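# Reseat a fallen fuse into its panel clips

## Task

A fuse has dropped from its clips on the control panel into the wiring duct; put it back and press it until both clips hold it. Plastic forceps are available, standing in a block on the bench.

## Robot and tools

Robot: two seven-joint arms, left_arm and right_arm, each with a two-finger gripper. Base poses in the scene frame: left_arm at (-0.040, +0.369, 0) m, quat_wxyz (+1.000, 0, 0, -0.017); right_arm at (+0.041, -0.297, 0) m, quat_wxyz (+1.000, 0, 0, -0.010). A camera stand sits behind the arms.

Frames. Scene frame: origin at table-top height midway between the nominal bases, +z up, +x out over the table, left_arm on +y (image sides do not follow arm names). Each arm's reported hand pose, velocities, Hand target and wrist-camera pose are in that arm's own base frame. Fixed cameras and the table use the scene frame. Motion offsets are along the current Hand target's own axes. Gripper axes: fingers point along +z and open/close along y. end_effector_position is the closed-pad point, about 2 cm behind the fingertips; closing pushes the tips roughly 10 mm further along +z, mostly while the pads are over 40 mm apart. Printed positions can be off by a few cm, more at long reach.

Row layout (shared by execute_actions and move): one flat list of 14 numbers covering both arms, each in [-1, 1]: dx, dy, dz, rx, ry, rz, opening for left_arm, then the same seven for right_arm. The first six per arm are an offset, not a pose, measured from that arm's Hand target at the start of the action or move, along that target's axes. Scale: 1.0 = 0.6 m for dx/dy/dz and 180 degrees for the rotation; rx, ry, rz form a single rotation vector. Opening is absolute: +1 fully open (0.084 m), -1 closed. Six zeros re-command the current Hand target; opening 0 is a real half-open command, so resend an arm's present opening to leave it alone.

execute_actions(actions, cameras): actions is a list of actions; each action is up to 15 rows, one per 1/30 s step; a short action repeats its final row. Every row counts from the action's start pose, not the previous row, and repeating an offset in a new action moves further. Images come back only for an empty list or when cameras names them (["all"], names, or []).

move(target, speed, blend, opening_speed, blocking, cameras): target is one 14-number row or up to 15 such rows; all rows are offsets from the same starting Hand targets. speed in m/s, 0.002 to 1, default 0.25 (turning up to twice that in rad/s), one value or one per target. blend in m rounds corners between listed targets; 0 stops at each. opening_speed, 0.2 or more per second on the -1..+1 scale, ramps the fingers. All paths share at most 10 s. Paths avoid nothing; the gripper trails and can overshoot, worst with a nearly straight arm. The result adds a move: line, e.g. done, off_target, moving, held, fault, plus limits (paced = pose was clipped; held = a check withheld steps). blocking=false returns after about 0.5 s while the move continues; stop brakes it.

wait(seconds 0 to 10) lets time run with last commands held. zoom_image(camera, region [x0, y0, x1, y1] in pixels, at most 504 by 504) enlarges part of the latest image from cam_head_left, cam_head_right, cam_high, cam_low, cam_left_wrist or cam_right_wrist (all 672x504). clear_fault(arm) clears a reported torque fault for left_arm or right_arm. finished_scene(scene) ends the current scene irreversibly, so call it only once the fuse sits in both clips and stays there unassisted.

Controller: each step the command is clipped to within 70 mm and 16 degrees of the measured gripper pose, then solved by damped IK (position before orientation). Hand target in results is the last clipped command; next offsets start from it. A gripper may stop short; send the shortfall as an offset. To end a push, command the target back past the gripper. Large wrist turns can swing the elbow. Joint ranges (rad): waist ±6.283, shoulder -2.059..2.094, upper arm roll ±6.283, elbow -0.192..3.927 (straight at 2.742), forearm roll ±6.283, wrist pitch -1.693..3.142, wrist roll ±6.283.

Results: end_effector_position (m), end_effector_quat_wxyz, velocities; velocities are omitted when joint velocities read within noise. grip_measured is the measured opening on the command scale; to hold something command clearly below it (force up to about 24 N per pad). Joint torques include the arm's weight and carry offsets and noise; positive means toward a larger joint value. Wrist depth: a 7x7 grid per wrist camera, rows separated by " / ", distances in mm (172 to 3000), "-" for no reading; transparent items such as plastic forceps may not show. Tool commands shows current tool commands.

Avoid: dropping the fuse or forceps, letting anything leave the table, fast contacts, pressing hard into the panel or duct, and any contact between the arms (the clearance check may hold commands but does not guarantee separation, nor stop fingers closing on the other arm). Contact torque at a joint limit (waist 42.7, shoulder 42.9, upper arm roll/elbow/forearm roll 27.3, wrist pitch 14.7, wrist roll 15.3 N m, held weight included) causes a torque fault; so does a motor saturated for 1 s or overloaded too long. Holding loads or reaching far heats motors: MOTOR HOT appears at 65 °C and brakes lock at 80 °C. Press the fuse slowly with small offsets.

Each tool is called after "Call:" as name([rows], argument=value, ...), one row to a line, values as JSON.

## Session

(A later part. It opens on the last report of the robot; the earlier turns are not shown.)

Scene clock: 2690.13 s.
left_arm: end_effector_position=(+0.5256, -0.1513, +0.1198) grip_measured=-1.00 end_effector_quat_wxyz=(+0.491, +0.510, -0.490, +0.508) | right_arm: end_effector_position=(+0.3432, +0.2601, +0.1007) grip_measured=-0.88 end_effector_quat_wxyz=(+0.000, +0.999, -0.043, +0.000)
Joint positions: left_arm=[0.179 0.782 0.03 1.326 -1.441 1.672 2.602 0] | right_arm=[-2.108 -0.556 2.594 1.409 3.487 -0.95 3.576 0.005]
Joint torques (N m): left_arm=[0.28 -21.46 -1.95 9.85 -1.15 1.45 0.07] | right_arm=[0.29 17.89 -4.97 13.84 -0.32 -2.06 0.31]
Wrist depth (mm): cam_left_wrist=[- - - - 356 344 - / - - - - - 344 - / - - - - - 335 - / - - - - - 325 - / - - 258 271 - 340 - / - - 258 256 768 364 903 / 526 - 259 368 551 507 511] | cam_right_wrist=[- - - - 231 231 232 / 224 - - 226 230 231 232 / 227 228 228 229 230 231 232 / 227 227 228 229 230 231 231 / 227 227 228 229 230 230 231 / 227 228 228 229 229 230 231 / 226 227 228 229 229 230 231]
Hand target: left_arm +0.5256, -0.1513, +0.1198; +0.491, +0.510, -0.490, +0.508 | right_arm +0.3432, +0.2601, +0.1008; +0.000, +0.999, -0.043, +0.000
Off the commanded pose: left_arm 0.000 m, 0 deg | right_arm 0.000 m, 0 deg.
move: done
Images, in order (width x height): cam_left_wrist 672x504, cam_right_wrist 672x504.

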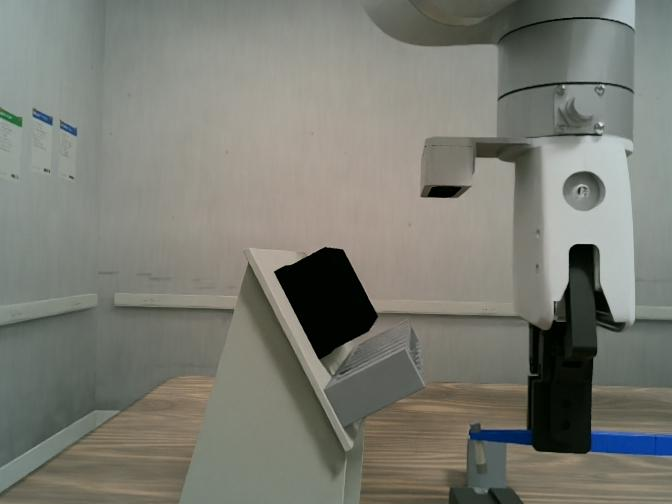

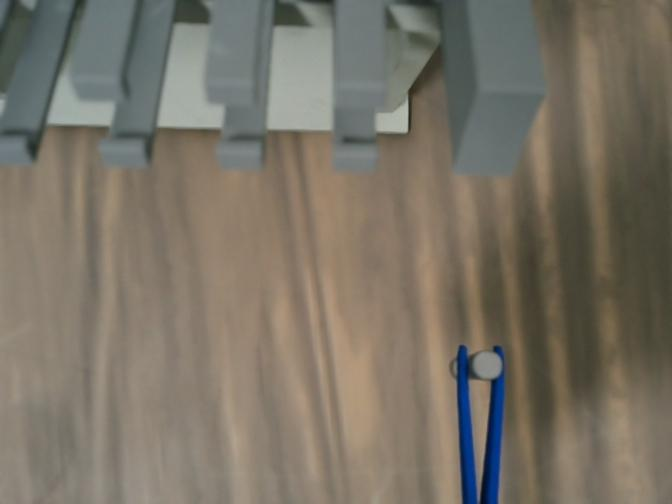

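Call:
move([
  [0,0,0,0,0,0,-1,0,0,0.0985,0,0,0,-1],
  [0,0,0,0,0,0,-1,-0.0073,0,0.0995,0,0,0,-0.88],
  [0,0,0,0,0,0,-1,-0.0073,0,0.0995,0,0,0,-0.8],
  [0,0,0,0,0,0,-1,-0.0073,0,0.1078,0,0,0,-0.8],
  [0,0,0,0,0,0,-1,-0.0073,0,0.1078,0,0,0,-0.85],
  [0,0,0,0,0,0,-1,0.0063,0,0.111,0,0,0,-0.85],
  [0,0,0,0,0,0,-1,0.0063,0,0.111,0,0,0,-1],
  [0,0,0,0,0,0,-1,0.0063,0,0.0,0,0,0,-1],
], speed=[0.15,0.03,0.03,0.02,0.03,0.03,0.03,0.15], opening_speed=1, cameras=["cam_right_wrist","cam_left_wrist"])

Call:
zoom_image(camera="cam_left_wrist", region=[420, 360, 640, 504])

Scene clock: 2712.57 s.
left_arm: end_effector_position=(+0.5256, -0.1513, +0.1198) grip_measured=-1.00 end_effector_quat_wxyz=(+0.491, +0.510, -0.490, +0.508) | right_arm: end_effector_position=(+0.3469, +0.2598, +0.1007) grip_measured=-0.88 end_effector_quat_wxyz=(+0.000, +0.999, -0.043, +0.000)
Joint positions: left_arm=[0.179 0.782 0.03 1.326 -1.441 1.672 2.602 0] | right_arm=[-2.118 -0.565 2.595 1.422 3.49 -0.956 3.57 0.005]
Joint torques (N m): left_arm=[0.42 -21.68 -1.9 9.88 -1.31 1.52 0.08] | right_arm=[0.56 18.13 -5.25 14.08 -0.33 -2.43 0.31]
Wrist depth (mm): cam_left_wrist=[- - - - 355 343 - / - - - - - 342 341 / - - - - - 333 - / - - - - - 327 - / - - 258 272 - 327 - / - - 258 255 758 364 914 / 524 - 259 368 549 502 513] | cam_right_wrist=[- - - - 231 231 232 / 227 - - 225 230 231 232 / 227 228 229 229 230 231 231 / 227 228 228 229 230 231 231 / 227 227 228 229 230 230 231 / 227 227 228 229 229 230 231 / 226 227 228 228 229 230 231]
Hand target: left_arm +0.5256, -0.1513, +0.1198; +0.491, +0.510, -0.490, +0.508 | right_arm +0.3469, +0.2598, +0.1008; +0.000, +0.999, -0.043, +0.000
Off the commanded pose: left_arm 0.000 m, 0 deg | right_arm 0.000 m, 0 deg.
move: done
Images, in order (width x height): cam_left_wrist 672x504, cam_right_wrist 672x504.

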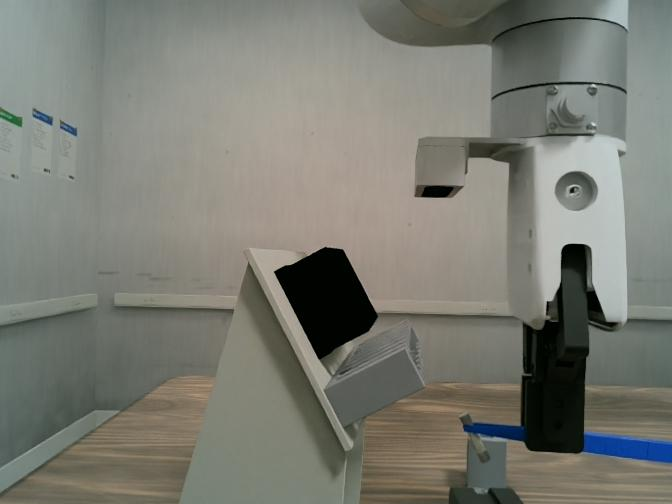

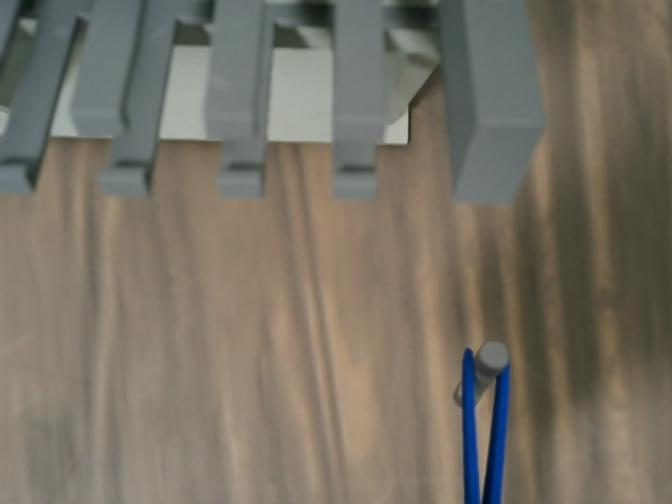

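Scaled by 2.291 from the camera's 672x504 image, which has a finer 960x720 frame.

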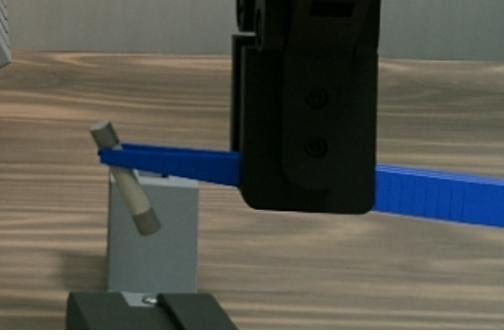

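Call:
move([
  [0,0,0,0,0,0,-1,-0.0042,-0.05,-0.12,0,0,0,-1],
  [0,0,0,0,0,0,-1,-0.0042,-0.1078,-0.1655,0,0,0,-1],
  [0,0,0,0,0,0,-1,0.1022,-0.117,-0.156,0,0,0,-1],
], speed=[0.2,0.2,0.12], blend=[0.01,0.005,0], cameras=["cam_right_wrist","cam_left_wrist"])

Call:
zoom_image(camera="cam_right_wrist", region=[420, 220, 560, 400])

Call:
zoom_image(camera="cam_left_wrist", region=[280, 230, 480, 380])

Scene clock: 2741.10 s.
left_arm: end_effector_position=(+0.5256, -0.1513, +0.1198) grip_measured=-1.00 end_effector_quat_wxyz=(+0.491, +0.510, -0.490, +0.508) | right_arm: end_effector_position=(+0.4141, +0.3244, +0.1944) grip_measured=-0.88 end_effector_quat_wxyz=(+0.000, +0.999, -0.043, +0.000)
Joint positions: left_arm=[0.179 0.782 0.03 1.326 -1.441 1.672 2.602 0] | right_arm=[-2.26 -0.871 2.594 2.216 3.556 -1.437 3.676 0.005]
Joint torques (N m): left_arm=[0.33 -21.86 -1.77 9.93 -1.26 1.53 0.03] | right_arm=[-0.73 22.91 -4.98 14.56 0.03 -2.17 0.39]
Wrist depth (mm): cam_left_wrist=[- - - - 265 - - / - - - - 265 - - / - - - - - - - / - - - 296 310 - - / - - 258 271 - - - / - - 258 255 870 899 909 / 526 - 259 367 551 555 562] | cam_right_wrist=[320 321 322 323 324 325 326 / 320 321 322 319 320 321 326 / - - - 319 320 289 198 / 319 - - - - - - / 319 - - - - - 190 / 319 - 178 179 - 177 184 / 319 320 321 322 323 324 325]
Hand target: left_arm +0.5256, -0.1513, +0.1198; +0.491, +0.510, -0.490, +0.508 | right_arm +0.4141, +0.3244, +0.1943; +0.000, +0.999, -0.043, +0.000
Off the commanded pose: left_arm 0.000 m, 0 deg | right_arm 0.000 m, 0 deg.
move: done
Images, in order (width x height): cam_left_wrist 672x504, cam_right_wrist 672x504.

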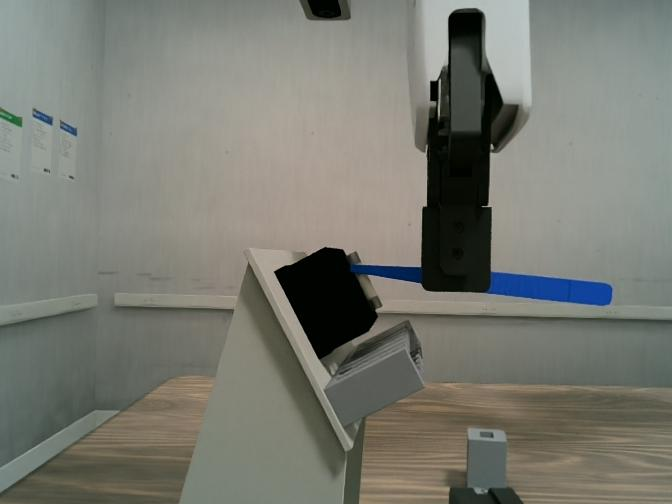

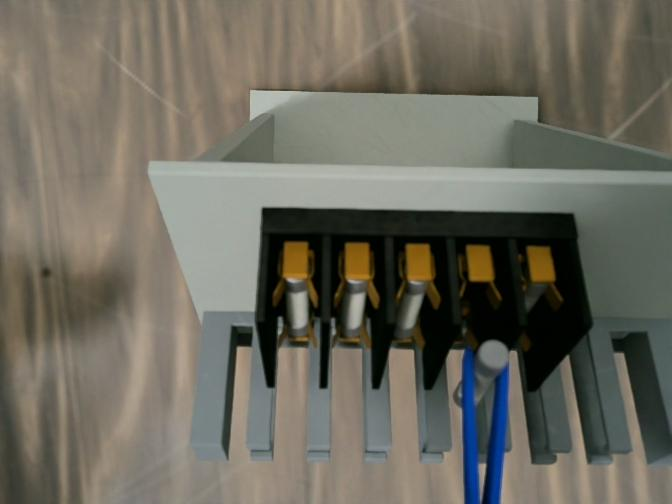

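Scaled by 2.800 from the camera's 672x504 image, which has a finer 960x720 frame.

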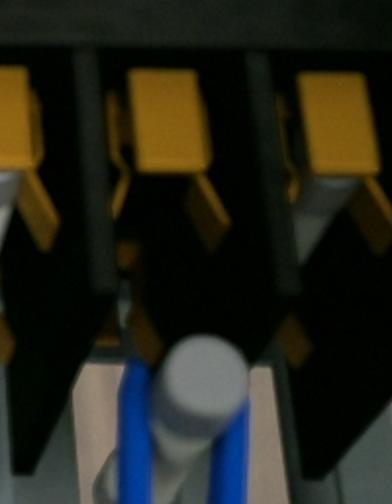

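Scaled by 2.520 from the camera's 672x504 image, which has a finer 960x720 frame.

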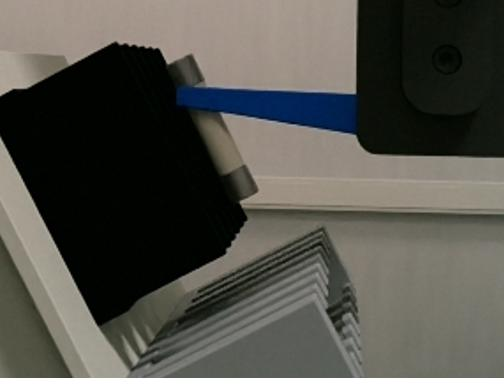

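Call:
move([
  [0,0,0,0,0,0,-1,0,-0.0016,0,-0.0139,0,0,-1],
  [0,0,0,0,0,0,-1,0.0198,-0.0016,0.0105,-0.0139,0,0,-1],
], speed=[0.05,0.05], blend=[0.0005,0], cameras=["cam_right_wrist","cam_left_wrist"])

Call:
zoom_image(camera="cam_right_wrist", region=[440, 260, 560, 400])

Scene clock: 2762.17 s.
left_arm: end_effector_position=(+0.5256, -0.1513, +0.1198) grip_measured=-1.00 end_effector_quat_wxyz=(+0.491, +0.510, -0.490, +0.508) | right_arm: end_effector_position=(+0.4254, +0.3241, +0.1882) grip_measured=-0.88 end_effector_quat_wxyz=(+0.022, +0.999, -0.043, -0.003)
Joint positions: left_arm=[0.179 0.782 0.03 1.326 -1.441 1.672 2.602 0] | right_arm=[-2.312 -0.998 2.588 2.428 3.564 -1.539 3.706 0.005]
Joint torques (N m): left_arm=[0.06 -22 -2 10.05 -1.19 1.52 0.12] | right_arm=[-13.43 27.43 -18.43 19.16 -9.31 9.28 0.28]
Wrist depth (mm): cam_left_wrist=[- - - - 260 - - / - - - - 261 - - / - - - - - - - / - - 286 321 298 - - / - - 258 271 - - - / - - 258 255 875 897 913 / 525 - 259 367 551 558 562] | cam_right_wrist=[306 309 312 315 318 320 324 / 306 308 311 313 317 321 324 / 306 - 237 311 314 269 214 / - - - - - - - / 305 - - - - - 176 / 305 - - - - - 186 / 306 - - - - - 189]
Hand target: left_arm +0.5256, -0.1513, +0.1198; +0.491, +0.510, -0.490, +0.508 | right_arm +0.4260, +0.3244, +0.1880; +0.022, +0.999, -0.043, -0.001
Off the commanded pose: left_arm 0.000 m, 0 deg | right_arm 0.001 m, 0 deg.
move: done
Images, in order (width x height): cam_left_wrist 672x504, cam_right_wrist 672x504.

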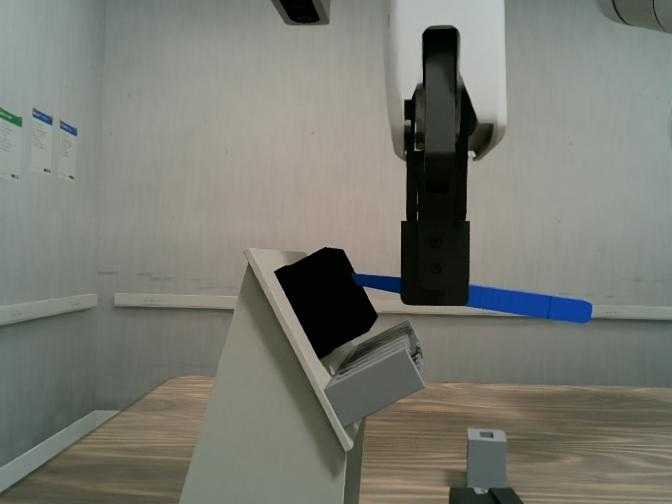

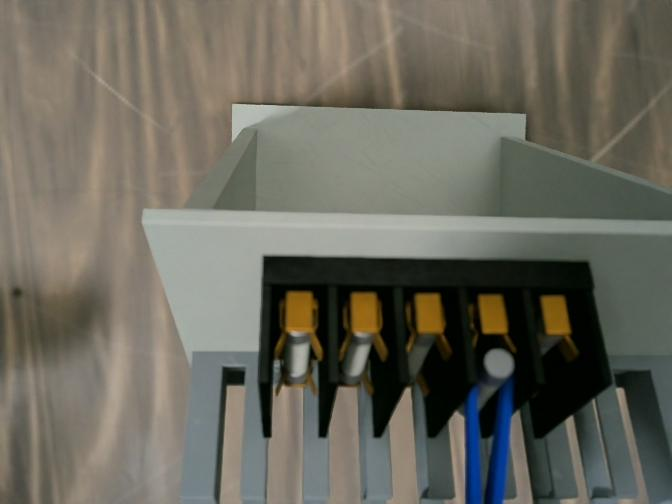

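Scaled by 3.600 from the camera's 672x504 image, which has a finer 960x720 frame.

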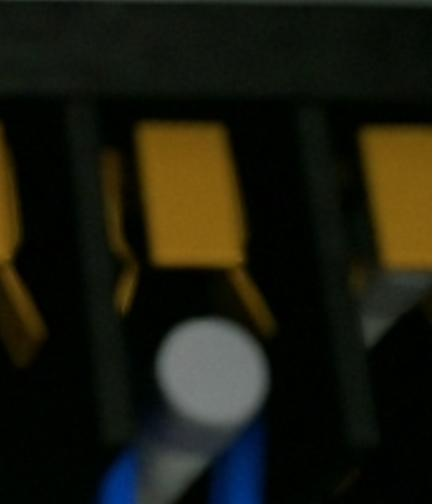

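Call:
move([
  [0,0,0,0,0,0,-1,-0.0118,0,-0.0063,0,0,0,-1],
], speed=0.05, cameras=["cam_right_wrist"])

Call:
zoom_image(camera="cam_right_wrist", region=[430, 220, 570, 420])

Scene clock: 2787.57 s.
left_arm: end_effector_position=(+0.5256, -0.1513, +0.1198) grip_measured=-1.00 end_effector_quat_wxyz=(+0.491, +0.510, -0.490, +0.508) | right_arm: end_effector_position=(+0.4190, +0.3251, +0.1918) grip_measured=-0.88 end_effector_quat_wxyz=(+0.022, +0.999, -0.043, -0.001)
Joint positions: left_arm=[0.179 0.782 0.03 1.326 -1.441 1.672 2.602 0] | right_arm=[-2.284 -0.956 2.585 2.358 3.553 -1.513 3.705 0.005]
Joint torques (N m): left_arm=[0.35 -21.44 -2.02 9.94 -1.18 1.55 -0.09] | right_arm=[0.3 24 -4.98 13.55 -0.51 -1.75 0]
Wrist depth (mm): cam_left_wrist=[- - - - 259 - - / - - - - 274 - - / - - - - 289 - - / - - 286 310 302 - - / - - 259 271 - - - / - - 258 255 871 900 910 / 526 - 259 369 548 555 562] | cam_right_wrist=[311 314 316 320 323 326 329 / 311 313 315 318 321 325 329 / 311 - 236 315 319 270 213 / - - - - - - - / 310 - - - - - 189 / 310 - - - - 178 192 / 310 312 315 319 321 323 326]
Hand target: left_arm +0.5256, -0.1513, +0.1198; +0.491, +0.510, -0.490, +0.508 | right_arm +0.4190, +0.3251, +0.1918; +0.022, +0.999, -0.043, -0.001
Off the commanded pose: left_arm 0.000 m, 0 deg | right_arm 0.000 m, 0 deg.
move: done
Images, in order (width x height): cam_right_wrist 672x504.

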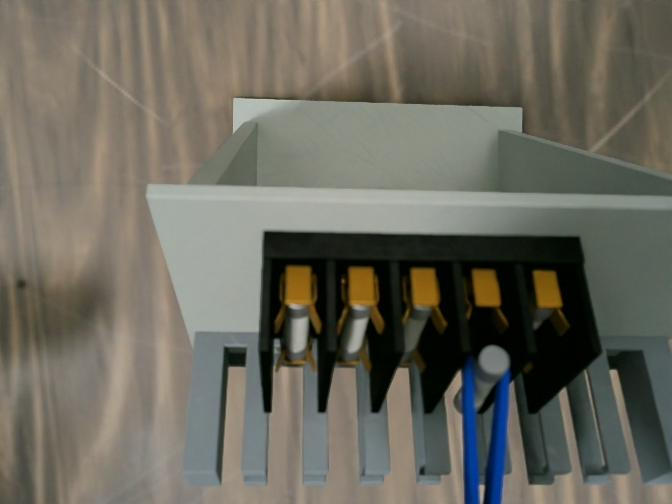

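Scaled by 2.520 from the camera's 672x504 image, which has a finer 960x720 frame.

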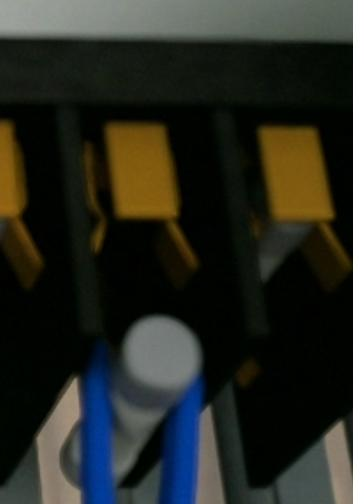

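Call:
move([
  [0,0,0,0,0,0,-1,-0.073,0.007,-0.0133,0,0,0,-1],
  [0,0,0,0,0,0,-1,-0.0853,0.1108,0.1247,0.0139,-0.024,0,-1],
  [0,0,0,0,0,0,-1,-0.0853,0.105,0.2582,0.0139,-0.024,0,-1],
  [0,0,0,0,0,0,-1,-0.1036,0.105,0.2557,0.0139,-0.024,0,-1],
  [0,0,0,0,0,0,-1,-0.1036,0.105,0.2557,0.0139,-0.024,0,-0.795],
  [0,0,0,0,0,0,-1,-0.1036,0.1045,0.2665,0.0139,-0.024,0,-0.795],
  [0,0,0,0,0,0,-1,-0.1036,0.1045,0.2665,0.0139,-0.024,0,-0.86],
], speed=[0.15,0.25,0.15,0.03,0.03,0.02,0.03], blend=[0.005,0.01,0,0,0,0,0], opening_speed=1, cameras=["cam_right_wrist","cam_left_wrist"])

Call:
zoom_image(camera="cam_right_wrist", region=[420, 300, 540, 420])

Scene clock: 2889.43 s.
left_arm: end_effector_position=(+0.5256, -0.1513, +0.1198) grip_measured=-1.00 end_effector_quat_wxyz=(+0.491, +0.510, -0.490, +0.508) | right_arm: end_effector_position=(+0.3510, +0.2612, +0.0348) grip_measured=-0.87 end_effector_quat_wxyz=(-0.002, +0.998, -0.044, -0.038)
Joint positions: left_arm=[0.179 0.782 0.03 1.326 -1.441 1.672 2.602 0] | right_arm=[-2.221 -0.731 2.661 1.472 3.599 -0.919 3.468 0.006]
Joint torques (N m): left_arm=[0.22 -21.5 -1.98 9.91 -1.17 1.61 0.05] | right_arm=[-0.57 19.34 -5.12 12.22 0.23 -2 -0.02]
Wrist depth (mm): cam_left_wrist=[- - - 281 275 287 - / - - - 318 283 338 - / - - - - 365 339 - / - - - 321 - 337 - / - - 258 271 - 329 - / - - 258 256 762 327 904 / 525 - 259 367 603 338 563] | cam_right_wrist=[- - - - - - - / - - - - - - - / - - - - - - - / - - - - - - - / - - - - - - - / - - - - - - - / - - - - - - -]
Hand target: left_arm +0.5256, -0.1513, +0.1198; +0.491, +0.510, -0.490, +0.508 | right_arm +0.3510, +0.2612, +0.0348; -0.002, +0.998, -0.044, -0.038
Off the commanded pose: left_arm 0.000 m, 0 deg | right_arm 0.000 m, 0 deg.
move: done
Images, in order (width x height): cam_left_wrist 672x504, cam_right_wrist 672x504.

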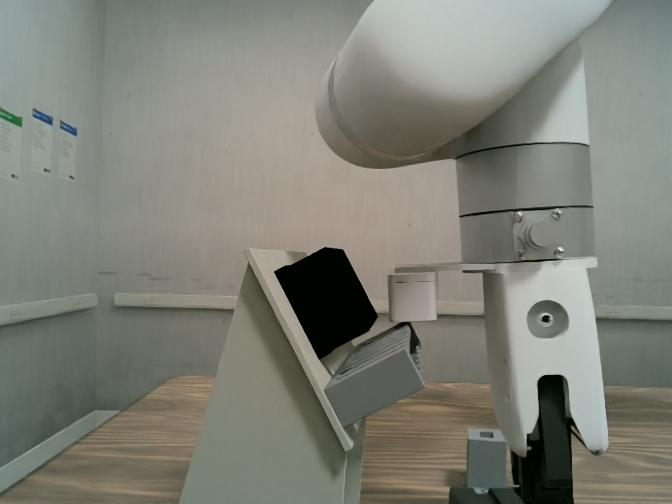

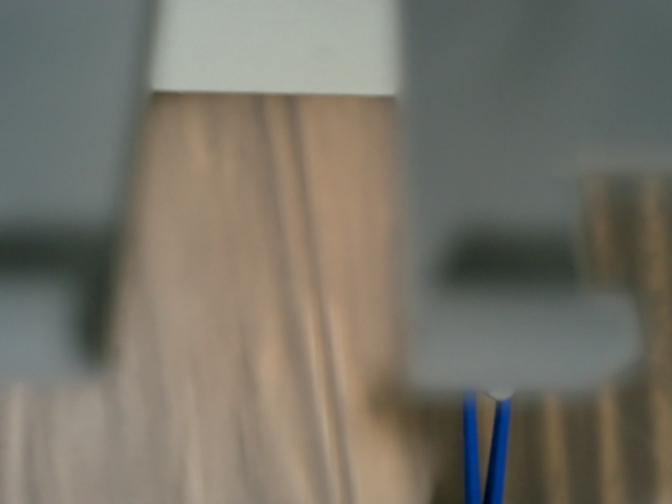

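Scaled by 4.200 from the camera's 672x504 image, which has a finer 960x720 frame.

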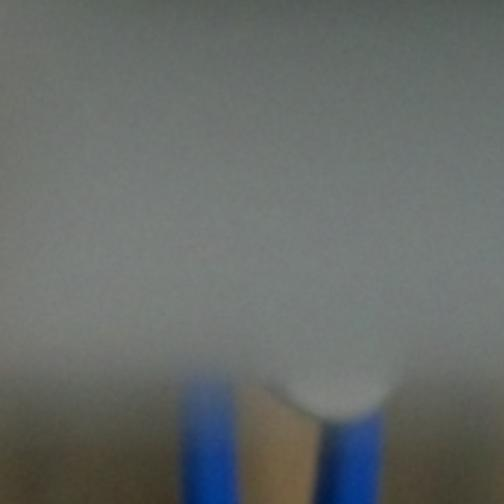

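Call:
move([
  [0,0,0,0,0,0,-1,0,0,0,0,0,0,-1],
  [0,0,0,0,0,0,-1,-0.004,0,-0.06,0,0,0,-1],
  [0,0,0,0,0,0,-1,-0.05,0,-0.11,0,0,0,-1],
], speed=0.12, blend=[0,0.01,0], cameras=["cam_right_wrist","cam_left_wrist"])

Call:
zoom_image(camera="cam_left_wrist", region=[440, 360, 660, 504])

Scene clock: 2899.93 s.
left_arm: end_effector_position=(+0.5256, -0.1513, +0.1198) grip_measured=-1.00 end_effector_quat_wxyz=(+0.491, +0.510, -0.490, +0.508) | right_arm: end_effector_position=(+0.3262, +0.2633, +0.1029) grip_measured=-0.88 end_effector_quat_wxyz=(-0.002, +0.998, -0.044, -0.038)
Joint positions: left_arm=[0.179 0.782 0.03 1.326 -1.441 1.672 2.602 0] | right_arm=[-2.124 -0.565 2.609 1.415 3.522 -1.013 3.558 0.005]
Joint torques (N m): left_arm=[0.19 -21.98 -2.11 9.94 -1.1 1.41 0.02] | right_arm=[0.56 17.95 -4.98 13.47 -0.21 -2.36 0.38]
Wrist depth (mm): cam_left_wrist=[- - - - 348 344 347 / - - - - - 345 334 / - - - - - 353 326 / - - - - - 326 323 / - - 259 271 - 380 - / - - 258 255 879 - 794 / 524 - 259 368 550 508 514] | cam_right_wrist=[220 216 217 218 - 223 224 / 221 222 223 223 224 225 225 / 223 223 224 225 226 226 227 / 224 225 226 226 227 228 228 / 226 227 227 228 229 229 230 / 227 228 229 230 230 231 232 / 229 230 230 231 232 233 234]
Hand target: left_arm +0.5256, -0.1513, +0.1198; +0.491, +0.510, -0.490, +0.508 | right_arm +0.3262, +0.2634, +0.1029; -0.002, +0.998, -0.044, -0.038
Off the commanded pose: left_arm 0.000 m, 0 deg | right_arm 0.000 m, 0 deg.
move: done
Images, in order (width x height): cam_left_wrist 672x504, cam_right_wrist 672x504.

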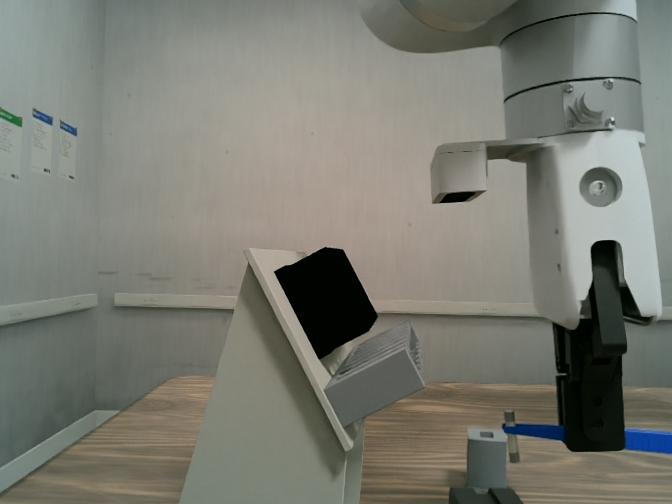

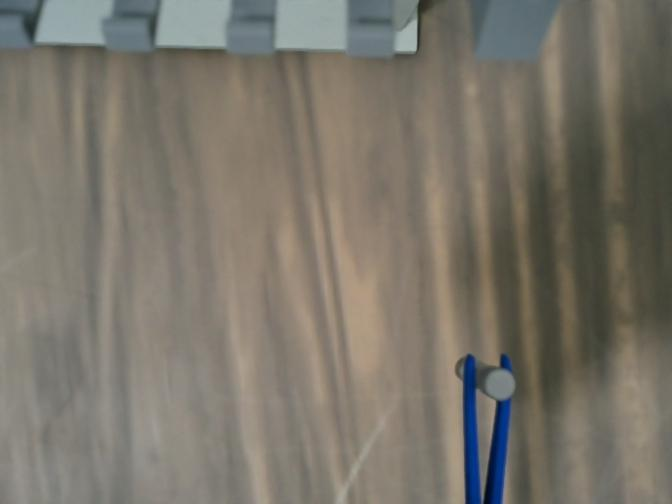

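Scaled by 2.291 from the camera's 672x504 image, which has a finer 960x720 frame.

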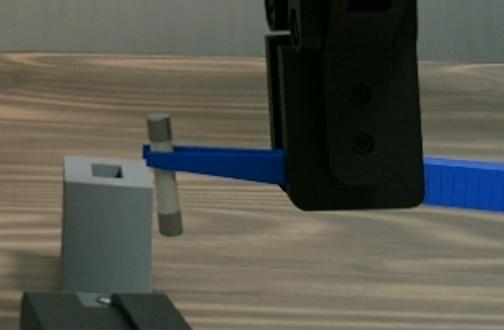

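Call:
move([
  [0,0,0,0,0,0,-1,0.0087,0,0.1135,0,0,0,-0.87],
  [0,0,0,0,0,0,-1,0.0207,0,0.1151,0,0,0,-0.87],
  [0,0,0,0,0,0,-1,0.0207,0,0.1151,0,0,0,-1],
  [0,0,0,0,0,0,-1,0.0207,0,0.0,0,0,0,-1],
], speed=[0.15,0.02,0.03,0.15], opening_speed=1, cameras=["cam_right_wrist","cam_left_wrist"])

Call:
zoom_image(camera="cam_left_wrist", region=[440, 360, 660, 504])

Scene clock: 2922.37 s.
left_arm: end_effector_position=(+0.5256, -0.1513, +0.1198) grip_measured=-1.00 end_effector_quat_wxyz=(+0.491, +0.510, -0.490, +0.508) | right_arm: end_effector_position=(+0.3385, +0.2623, +0.1019) grip_measured=-0.88 end_effector_quat_wxyz=(-0.002, +0.998, -0.044, -0.038)
Joint positions: left_arm=[0.179 0.782 0.03 1.326 -1.441 1.672 2.602 0] | right_arm=[-2.153 -0.597 2.611 1.461 3.532 -1.031 3.538 0.005]
Joint torques (N m): left_arm=[0.24 -21.58 -1.96 9.83 -0.99 1.5 0.04] | right_arm=[0.41 18.94 -5.31 13.73 -0.25 -2.22 0.3]
Wrist depth (mm): cam_left_wrist=[- - - - 348 346 - / - - - - - 347 344 / - - - - - 331 - / - - - - - 327 - / - - 258 271 - 338 - / - - 258 256 870 374 906 / 523 - 259 368 550 506 511] | cam_right_wrist=[- - - - - 222 222 / 220 - - 222 - 224 224 / 222 223 223 224 224 225 226 / 223 224 225 225 226 227 227 / 224 226 226 227 227 228 229 / 227 227 228 228 229 230 230 / 228 229 229 230 231 232 232]
Hand target: left_arm +0.5256, -0.1513, +0.1198; +0.491, +0.510, -0.490, +0.508 | right_arm +0.3385, +0.2623, +0.1020; -0.002, +0.998, -0.044, -0.038
Off the commanded pose: left_arm 0.000 m, 0 deg | right_arm 0.000 m, 0 deg.
move: done
Images, in order (width x height): cam_left_wrist 672x504, cam_right_wrist 672x504.

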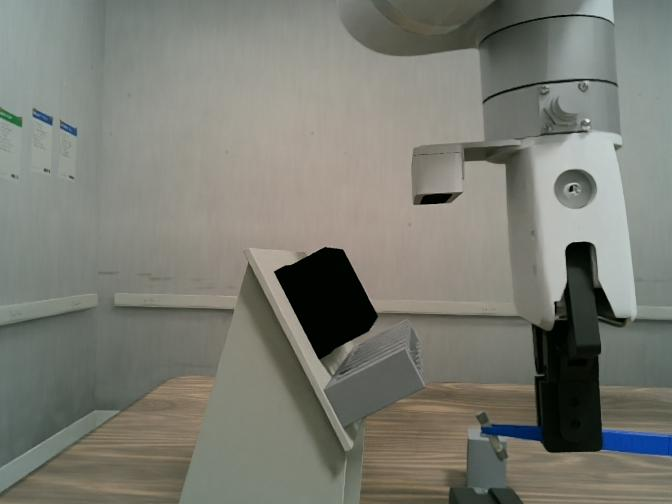

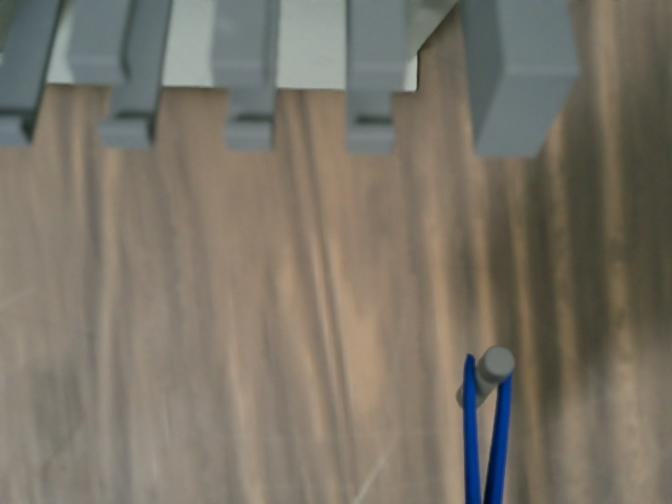

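Scaled by 2.291 from the camera's 672x504 image, which has a finer 960x720 frame.

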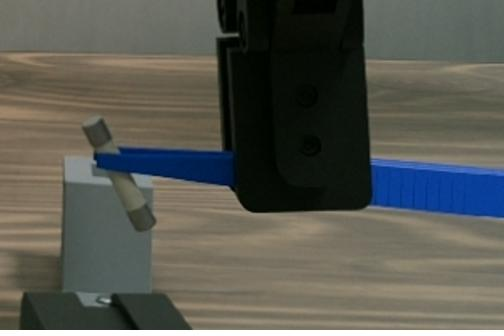

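Call:
move([
  [0,0,0,0,0,0,-1,-0.0268,-0.03,-0.12,0,0,0,-1],
  [0,0,0,0,0,0,-1,-0.0268,-0.0953,-0.1618,0,0,0,-1],
  [0,0,0,0,0,0,-1,0.0927,-0.1148,-0.1648,-0.0139,0.0078,0,-1],
], speed=[0.2,0.2,0.12], blend=[0.01,0.005,0], cameras=["cam_right_wrist","cam_left_wrist"])

Call:
zoom_image(camera="cam_right_wrist", region=[420, 220, 580, 420])

Call:
zoom_image(camera="cam_left_wrist", region=[280, 220, 480, 370])

Scene clock: 2949.10 s.
left_arm: end_effector_position=(+0.5256, -0.1513, +0.1198) grip_measured=-1.00 end_effector_quat_wxyz=(+0.491, +0.510, -0.490, +0.508) | right_arm: end_effector_position=(+0.4073, +0.3253, +0.1964) grip_measured=-0.88 end_effector_quat_wxyz=(+0.020, +0.999, -0.043, -0.027)
Joint positions: left_arm=[0.179 0.782 0.03 1.326 -1.441 1.672 2.602 0] | right_arm=[-2.29 -0.956 2.594 2.363 3.573 -1.558 3.704 0.005]
Joint torques (N m): left_arm=[0.29 -21.77 -1.89 9.94 -1.15 1.6 0.05] | right_arm=[-0.68 23.35 -4.49 13.97 0.02 -2.28 0.33]
Wrist depth (mm): cam_left_wrist=[- - - - 263 - - / - - - - 258 - - / - - - - 292 - - / - - - 295 302 - - / - - 259 271 - - - / - - 258 256 874 895 915 / 526 - 260 368 548 556 563] | cam_right_wrist=[307 310 312 315 318 321 325 / 309 311 311 313 316 308 325 / - - - - - - - / 311 - - - - - 187 / 313 - - - - - 192 / 314 318 320 176 326 180 191 / 316 319 321 325 328 331 334]
Hand target: left_arm +0.5256, -0.1513, +0.1198; +0.491, +0.510, -0.490, +0.508 | right_arm +0.4073, +0.3253, +0.1964; +0.021, +0.999, -0.043, -0.027
Off the commanded pose: left_arm 0.000 m, 0 deg | right_arm 0.000 m, 0 deg.
move: done
Images, in order (width x height): cam_left_wrist 672x504, cam_right_wrist 672x504.

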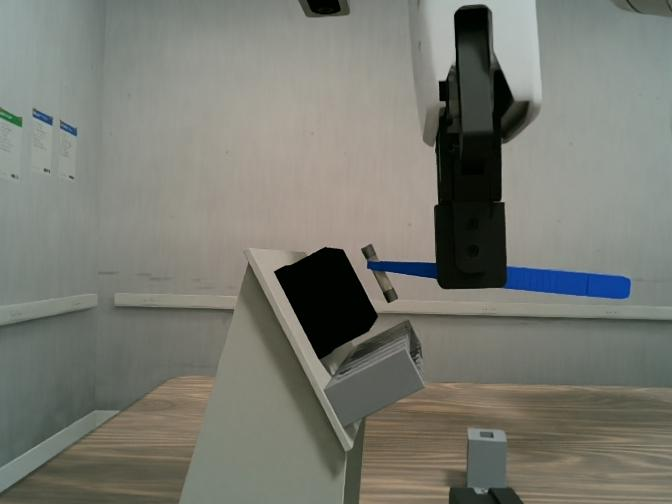

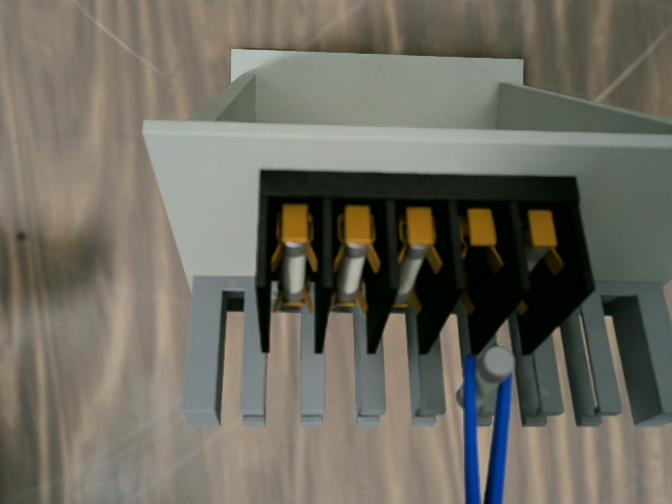

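Scaled by 2.520 from the camera's 672x504 image, which has a finer 960x720 frame.

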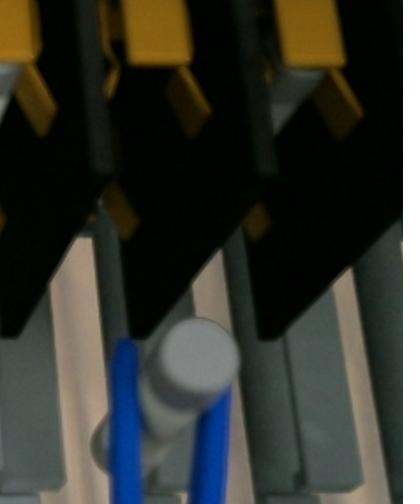

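Scaled by 2.520 from the camera's 672x504 image, which has a finer 960x720 frame.

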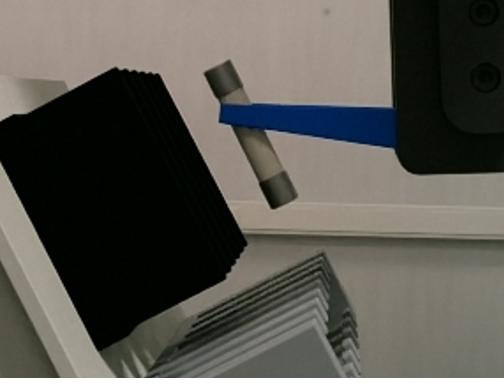

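Call:
move([
  [0,0,0,0,0,0,-1,0.0,-0.0017,0,-0.016,0,0,-1],
  [0,0,0,0,0,0,-1,0.026,-0.0023,0.0113,-0.016,0,0,-1],
], speed=[0.05,0.06], blend=[0.0005,0], cameras=["cam_right_wrist","cam_left_wrist"])

Call:
zoom_image(camera="cam_right_wrist", region=[430, 240, 570, 420])

Call:
zoom_image(camera="cam_left_wrist", region=[280, 220, 480, 370])

Scene clock: 2979.13 s.
left_arm: end_effector_position=(+0.5256, -0.1513, +0.1198) grip_measured=-1.00 end_effector_quat_wxyz=(+0.491, +0.510, -0.490, +0.508) | right_arm: end_effector_position=(+0.4219, +0.3246, +0.1885) grip_measured=-0.88 end_effector_quat_wxyz=(+0.038, +0.998, -0.042, -0.019)
Joint positions: left_arm=[0.179 0.782 0.03 1.326 -1.441 1.672 2.602 0] | right_arm=[-2.377 -1.141 2.572 2.701 3.611 -1.694 3.754 0.005]
Joint torques (N m): left_arm=[0.16 -21.88 -1.89 9.88 -1.08 1.56 0.02] | right_arm=[0.13 24.42 -3.88 12.13 -0.12 -2.35 0.08]
Wrist depth (mm): cam_left_wrist=[- - - - 258 503 467 / - - - - 258 - - / - - - - - - - / - - 286 320 300 - - / - - 259 271 - - - / - - 258 256 874 900 915 / 525 - 259 368 550 556 563] | cam_right_wrist=[298 302 306 310 315 319 323 / 299 303 304 308 313 319 324 / 300 - 277 308 313 255 206 / - - - - - - - / - - - - - - 186 / 301 - - - - - 189 / 302 - 180 - 320 325 327]
Hand target: left_arm +0.5256, -0.1513, +0.1198; +0.491, +0.510, -0.490, +0.508 | right_arm +0.4226, +0.3251, +0.1887; +0.046, +0.998, -0.042, -0.028
Off the commanded pose: left_arm 0.000 m, 0 deg | right_arm 0.001 m, 1 deg.
joint sent to its limit (right arm) — joint 6 (wrist pitch), lower limit. The joint targets still meet the commanded pose.
move: done
Images, in order (width x height): cam_left_wrist 672x504, cam_right_wrist 672x504.

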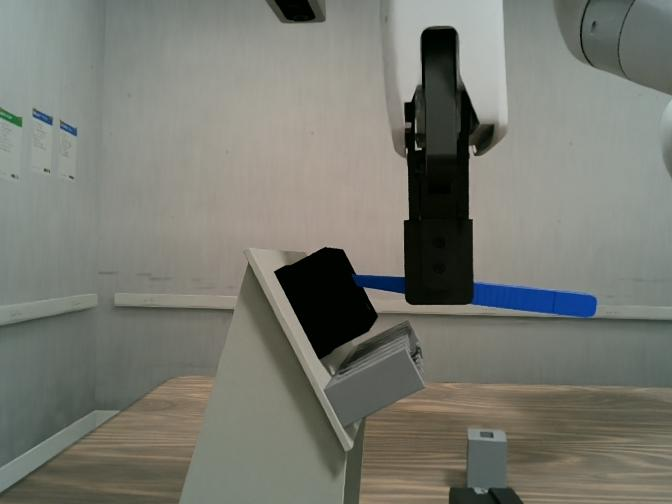

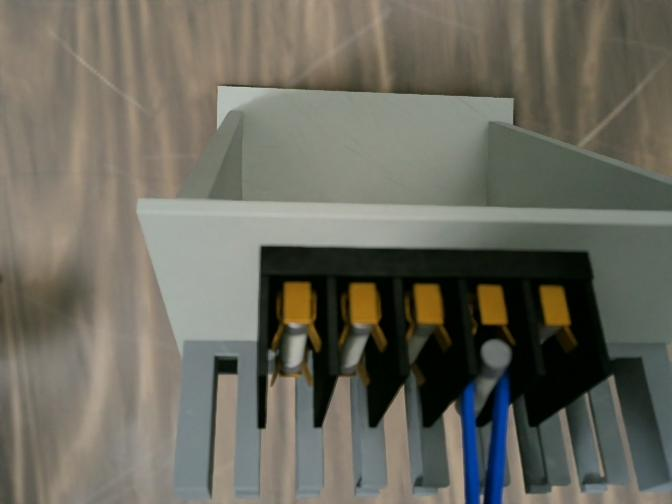

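Scaled by 2.800 from the camera's 672x504 image, which has a finer 960x720 frame.

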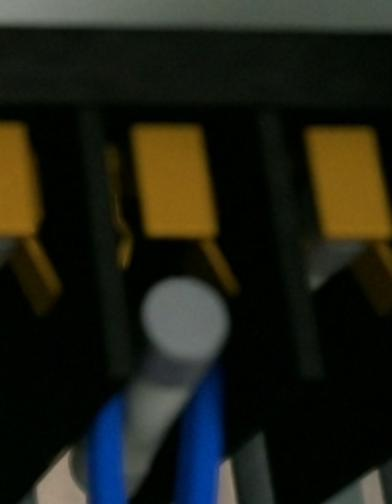

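Scaled by 2.520 from the camera's 672x504 image, which has a finer 960x720 frame.

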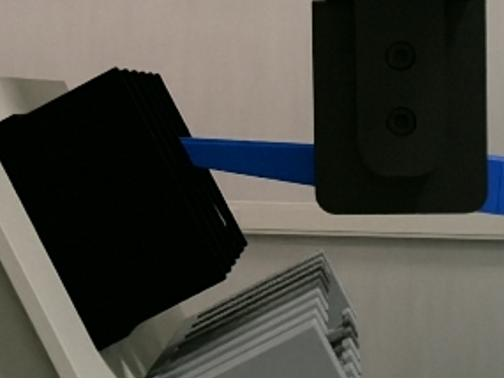

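Call:
move(target=[0,0,0,0,0,0,-1, 0.00605,0,0.0028,0,0,0,-1], speed=0.03, cameras=["cam_left_wrist","cam_right_wrist"])

Scene clock: 3009.57 s.
left_arm: end_effector_position=(+0.5256, -0.1513, +0.1198) grip_measured=-1.00 end_effector_quat_wxyz=(+0.491, +0.510, -0.490, +0.508) | right_arm: end_effector_position=(+0.4254, +0.3241, +0.1866) grip_measured=-0.88 end_effector_quat_wxyz=(+0.035, +0.998, -0.042, -0.016)
Joint positions: left_arm=[0.179 0.782 0.03 1.326 -1.441 1.672 2.602 0] | right_arm=[-2.376 -1.15 2.524 2.707 3.656 -1.691 3.74 0.005]
Joint torques (N m): left_arm=[-0.07 -21.85 -1.85 9.96 -1.17 1.63 0.06] | right_arm=[-1.04 25.35 -5.15 12.9 -0.94 -1.69 0.01]
Wrist depth (mm): cam_left_wrist=[- - - - 257 - 465 / - - - - 260 - - / - - - - 288 - - / - - 286 321 - - - / - - 259 271 - - - / - - 258 256 872 897 915 / 524 - 259 368 551 556 560] | cam_right_wrist=[297 302 305 309 314 317 322 / 298 301 303 308 312 318 323 / 299 - 270 307 311 257 322 / - - - - - - - / - - - - - - 173 / 300 - - - - - 185 / 301 - - - - - 183]
Hand target: left_arm +0.5256, -0.1513, +0.1198; +0.491, +0.510, -0.490, +0.508 | right_arm +0.4261, +0.3246, +0.1869; +0.046, +0.998, -0.042, -0.028
Off the commanded pose: left_arm 0.000 m, 0 deg | right_arm 0.001 m, 2 deg.
elbow stopped short (right arm): the move would have taken joint 4 (elbow) straighter than the controller allows.
move: done
Images, in order (width x height): cam_left_wrist 672x504, cam_right_wrist 672x504.

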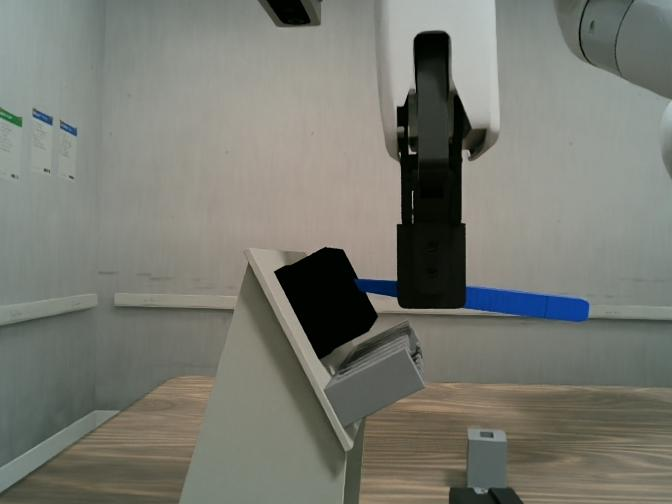

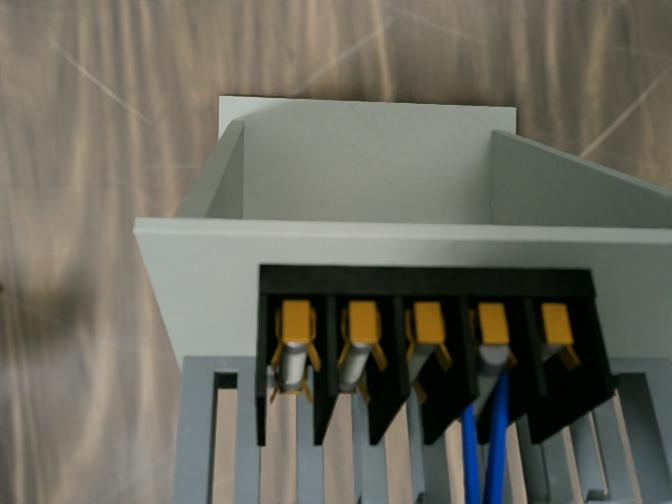

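Call:
zoom_image(camera="cam_left_wrist", region=[250, 230, 450, 380])

Call:
zoom_image(camera="cam_right_wrist", region=[400, 260, 640, 460])

Scaled by 2.520 from the camera's 672x504 image, which has a finer 960x720 frame.

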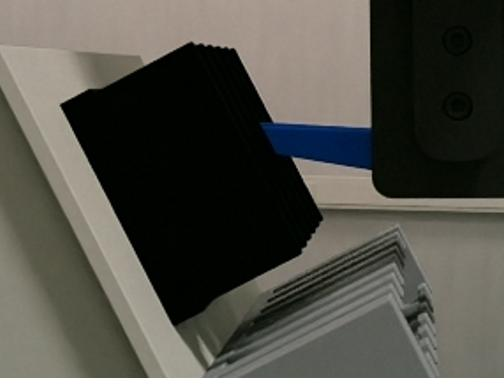

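Scaled by 2.100 from the camera's 672x504 image, which has a finer 960x720 frame.

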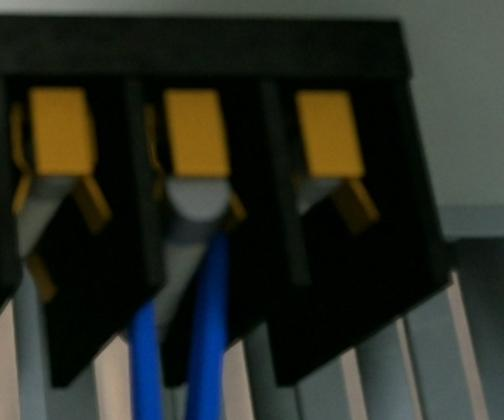

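Call:
move(target=[0,0,0,0,0,0,-1, 0.006,0,0.0028,0,0,0,-1], speed=0.03, cameras=["cam_right_wrist","cam_left_wrist"])

Call:
zoom_image(camera="cam_right_wrist", region=[400, 260, 640, 460])

Call:
zoom_image(camera="cam_left_wrist", region=[250, 230, 450, 380])

Scene clock: 3020.27 s.
left_arm: end_effector_position=(+0.5256, -0.1513, +0.1198) grip_measured=-1.00 end_effector_quat_wxyz=(+0.491, +0.510, -0.490, +0.508) | right_arm: end_effector_position=(+0.4287, +0.3236, +0.1848) grip_measured=-0.88 end_effector_quat_wxyz=(+0.033, +0.999, -0.042, -0.013)
Joint positions: left_arm=[0.179 0.782 0.03 1.326 -1.441 1.672 2.602 0] | right_arm=[-2.372 -1.159 2.46 2.707 3.716 -1.689 3.722 0.005]
Joint torques (N m): left_arm=[-0.03 -21.62 -1.89 9.9 -1.15 1.42 0.04] | right_arm=[-7.96 24.74 -10.78 10.85 -5.92 3.92 0.03]
Wrist depth (mm): cam_left_wrist=[- - - - 258 - 464 / - - - - 261 - - / - - - - - - - / - - 286 320 303 - - / - - 258 271 - - - / - - 258 256 876 894 915 / 522 - 259 368 549 556 562] | cam_right_wrist=[298 301 305 309 312 316 320 / 298 302 303 307 311 316 321 / 298 - 261 306 310 260 319 / - - 264 306 310 259 189 / - - - - - - - / 299 - - - - - 181 / 300 - - - - - 185]
Hand target: left_arm +0.5256, -0.1513, +0.1198; +0.491, +0.510, -0.490, +0.508 | right_arm +0.4295, +0.3242, +0.1850; +0.046, +0.998, -0.042, -0.028
Off the commanded pose: left_arm 0.000 m, 0 deg | right_arm 0.001 m, 2 deg.
elbow stopped short (right arm): the move would have taken joint 4 (elbow) straighter than the controller allows.
move: done
Images, in order (width x height): cam_left_wrist 672x504, cam_right_wrist 672x504.

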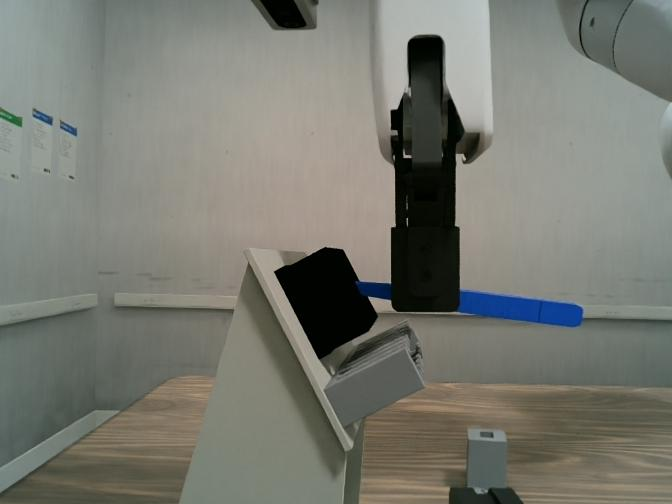

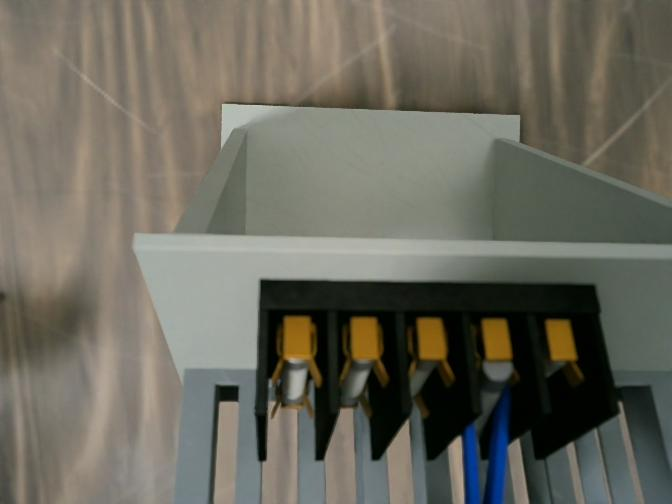

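Scaled by 2.100 from the camera's 672x504 image, which has a finer 960x720 frame.

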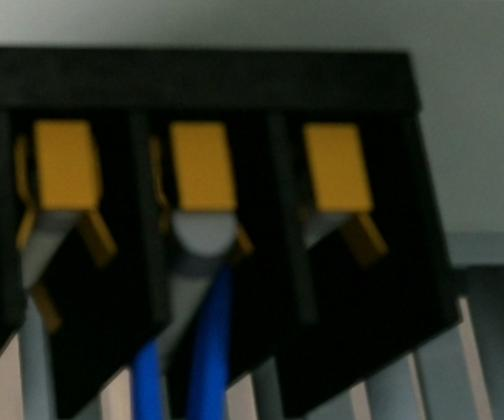

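Scaled by 2.520 from the camera's 672x504 image, which has a finer 960x720 frame.

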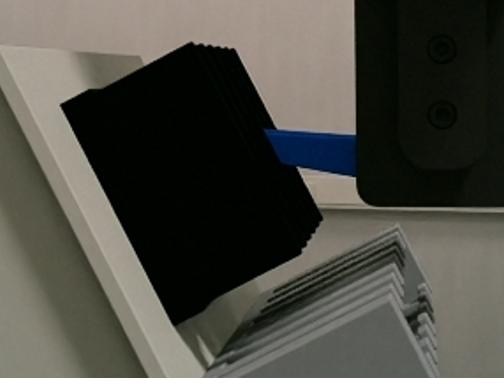

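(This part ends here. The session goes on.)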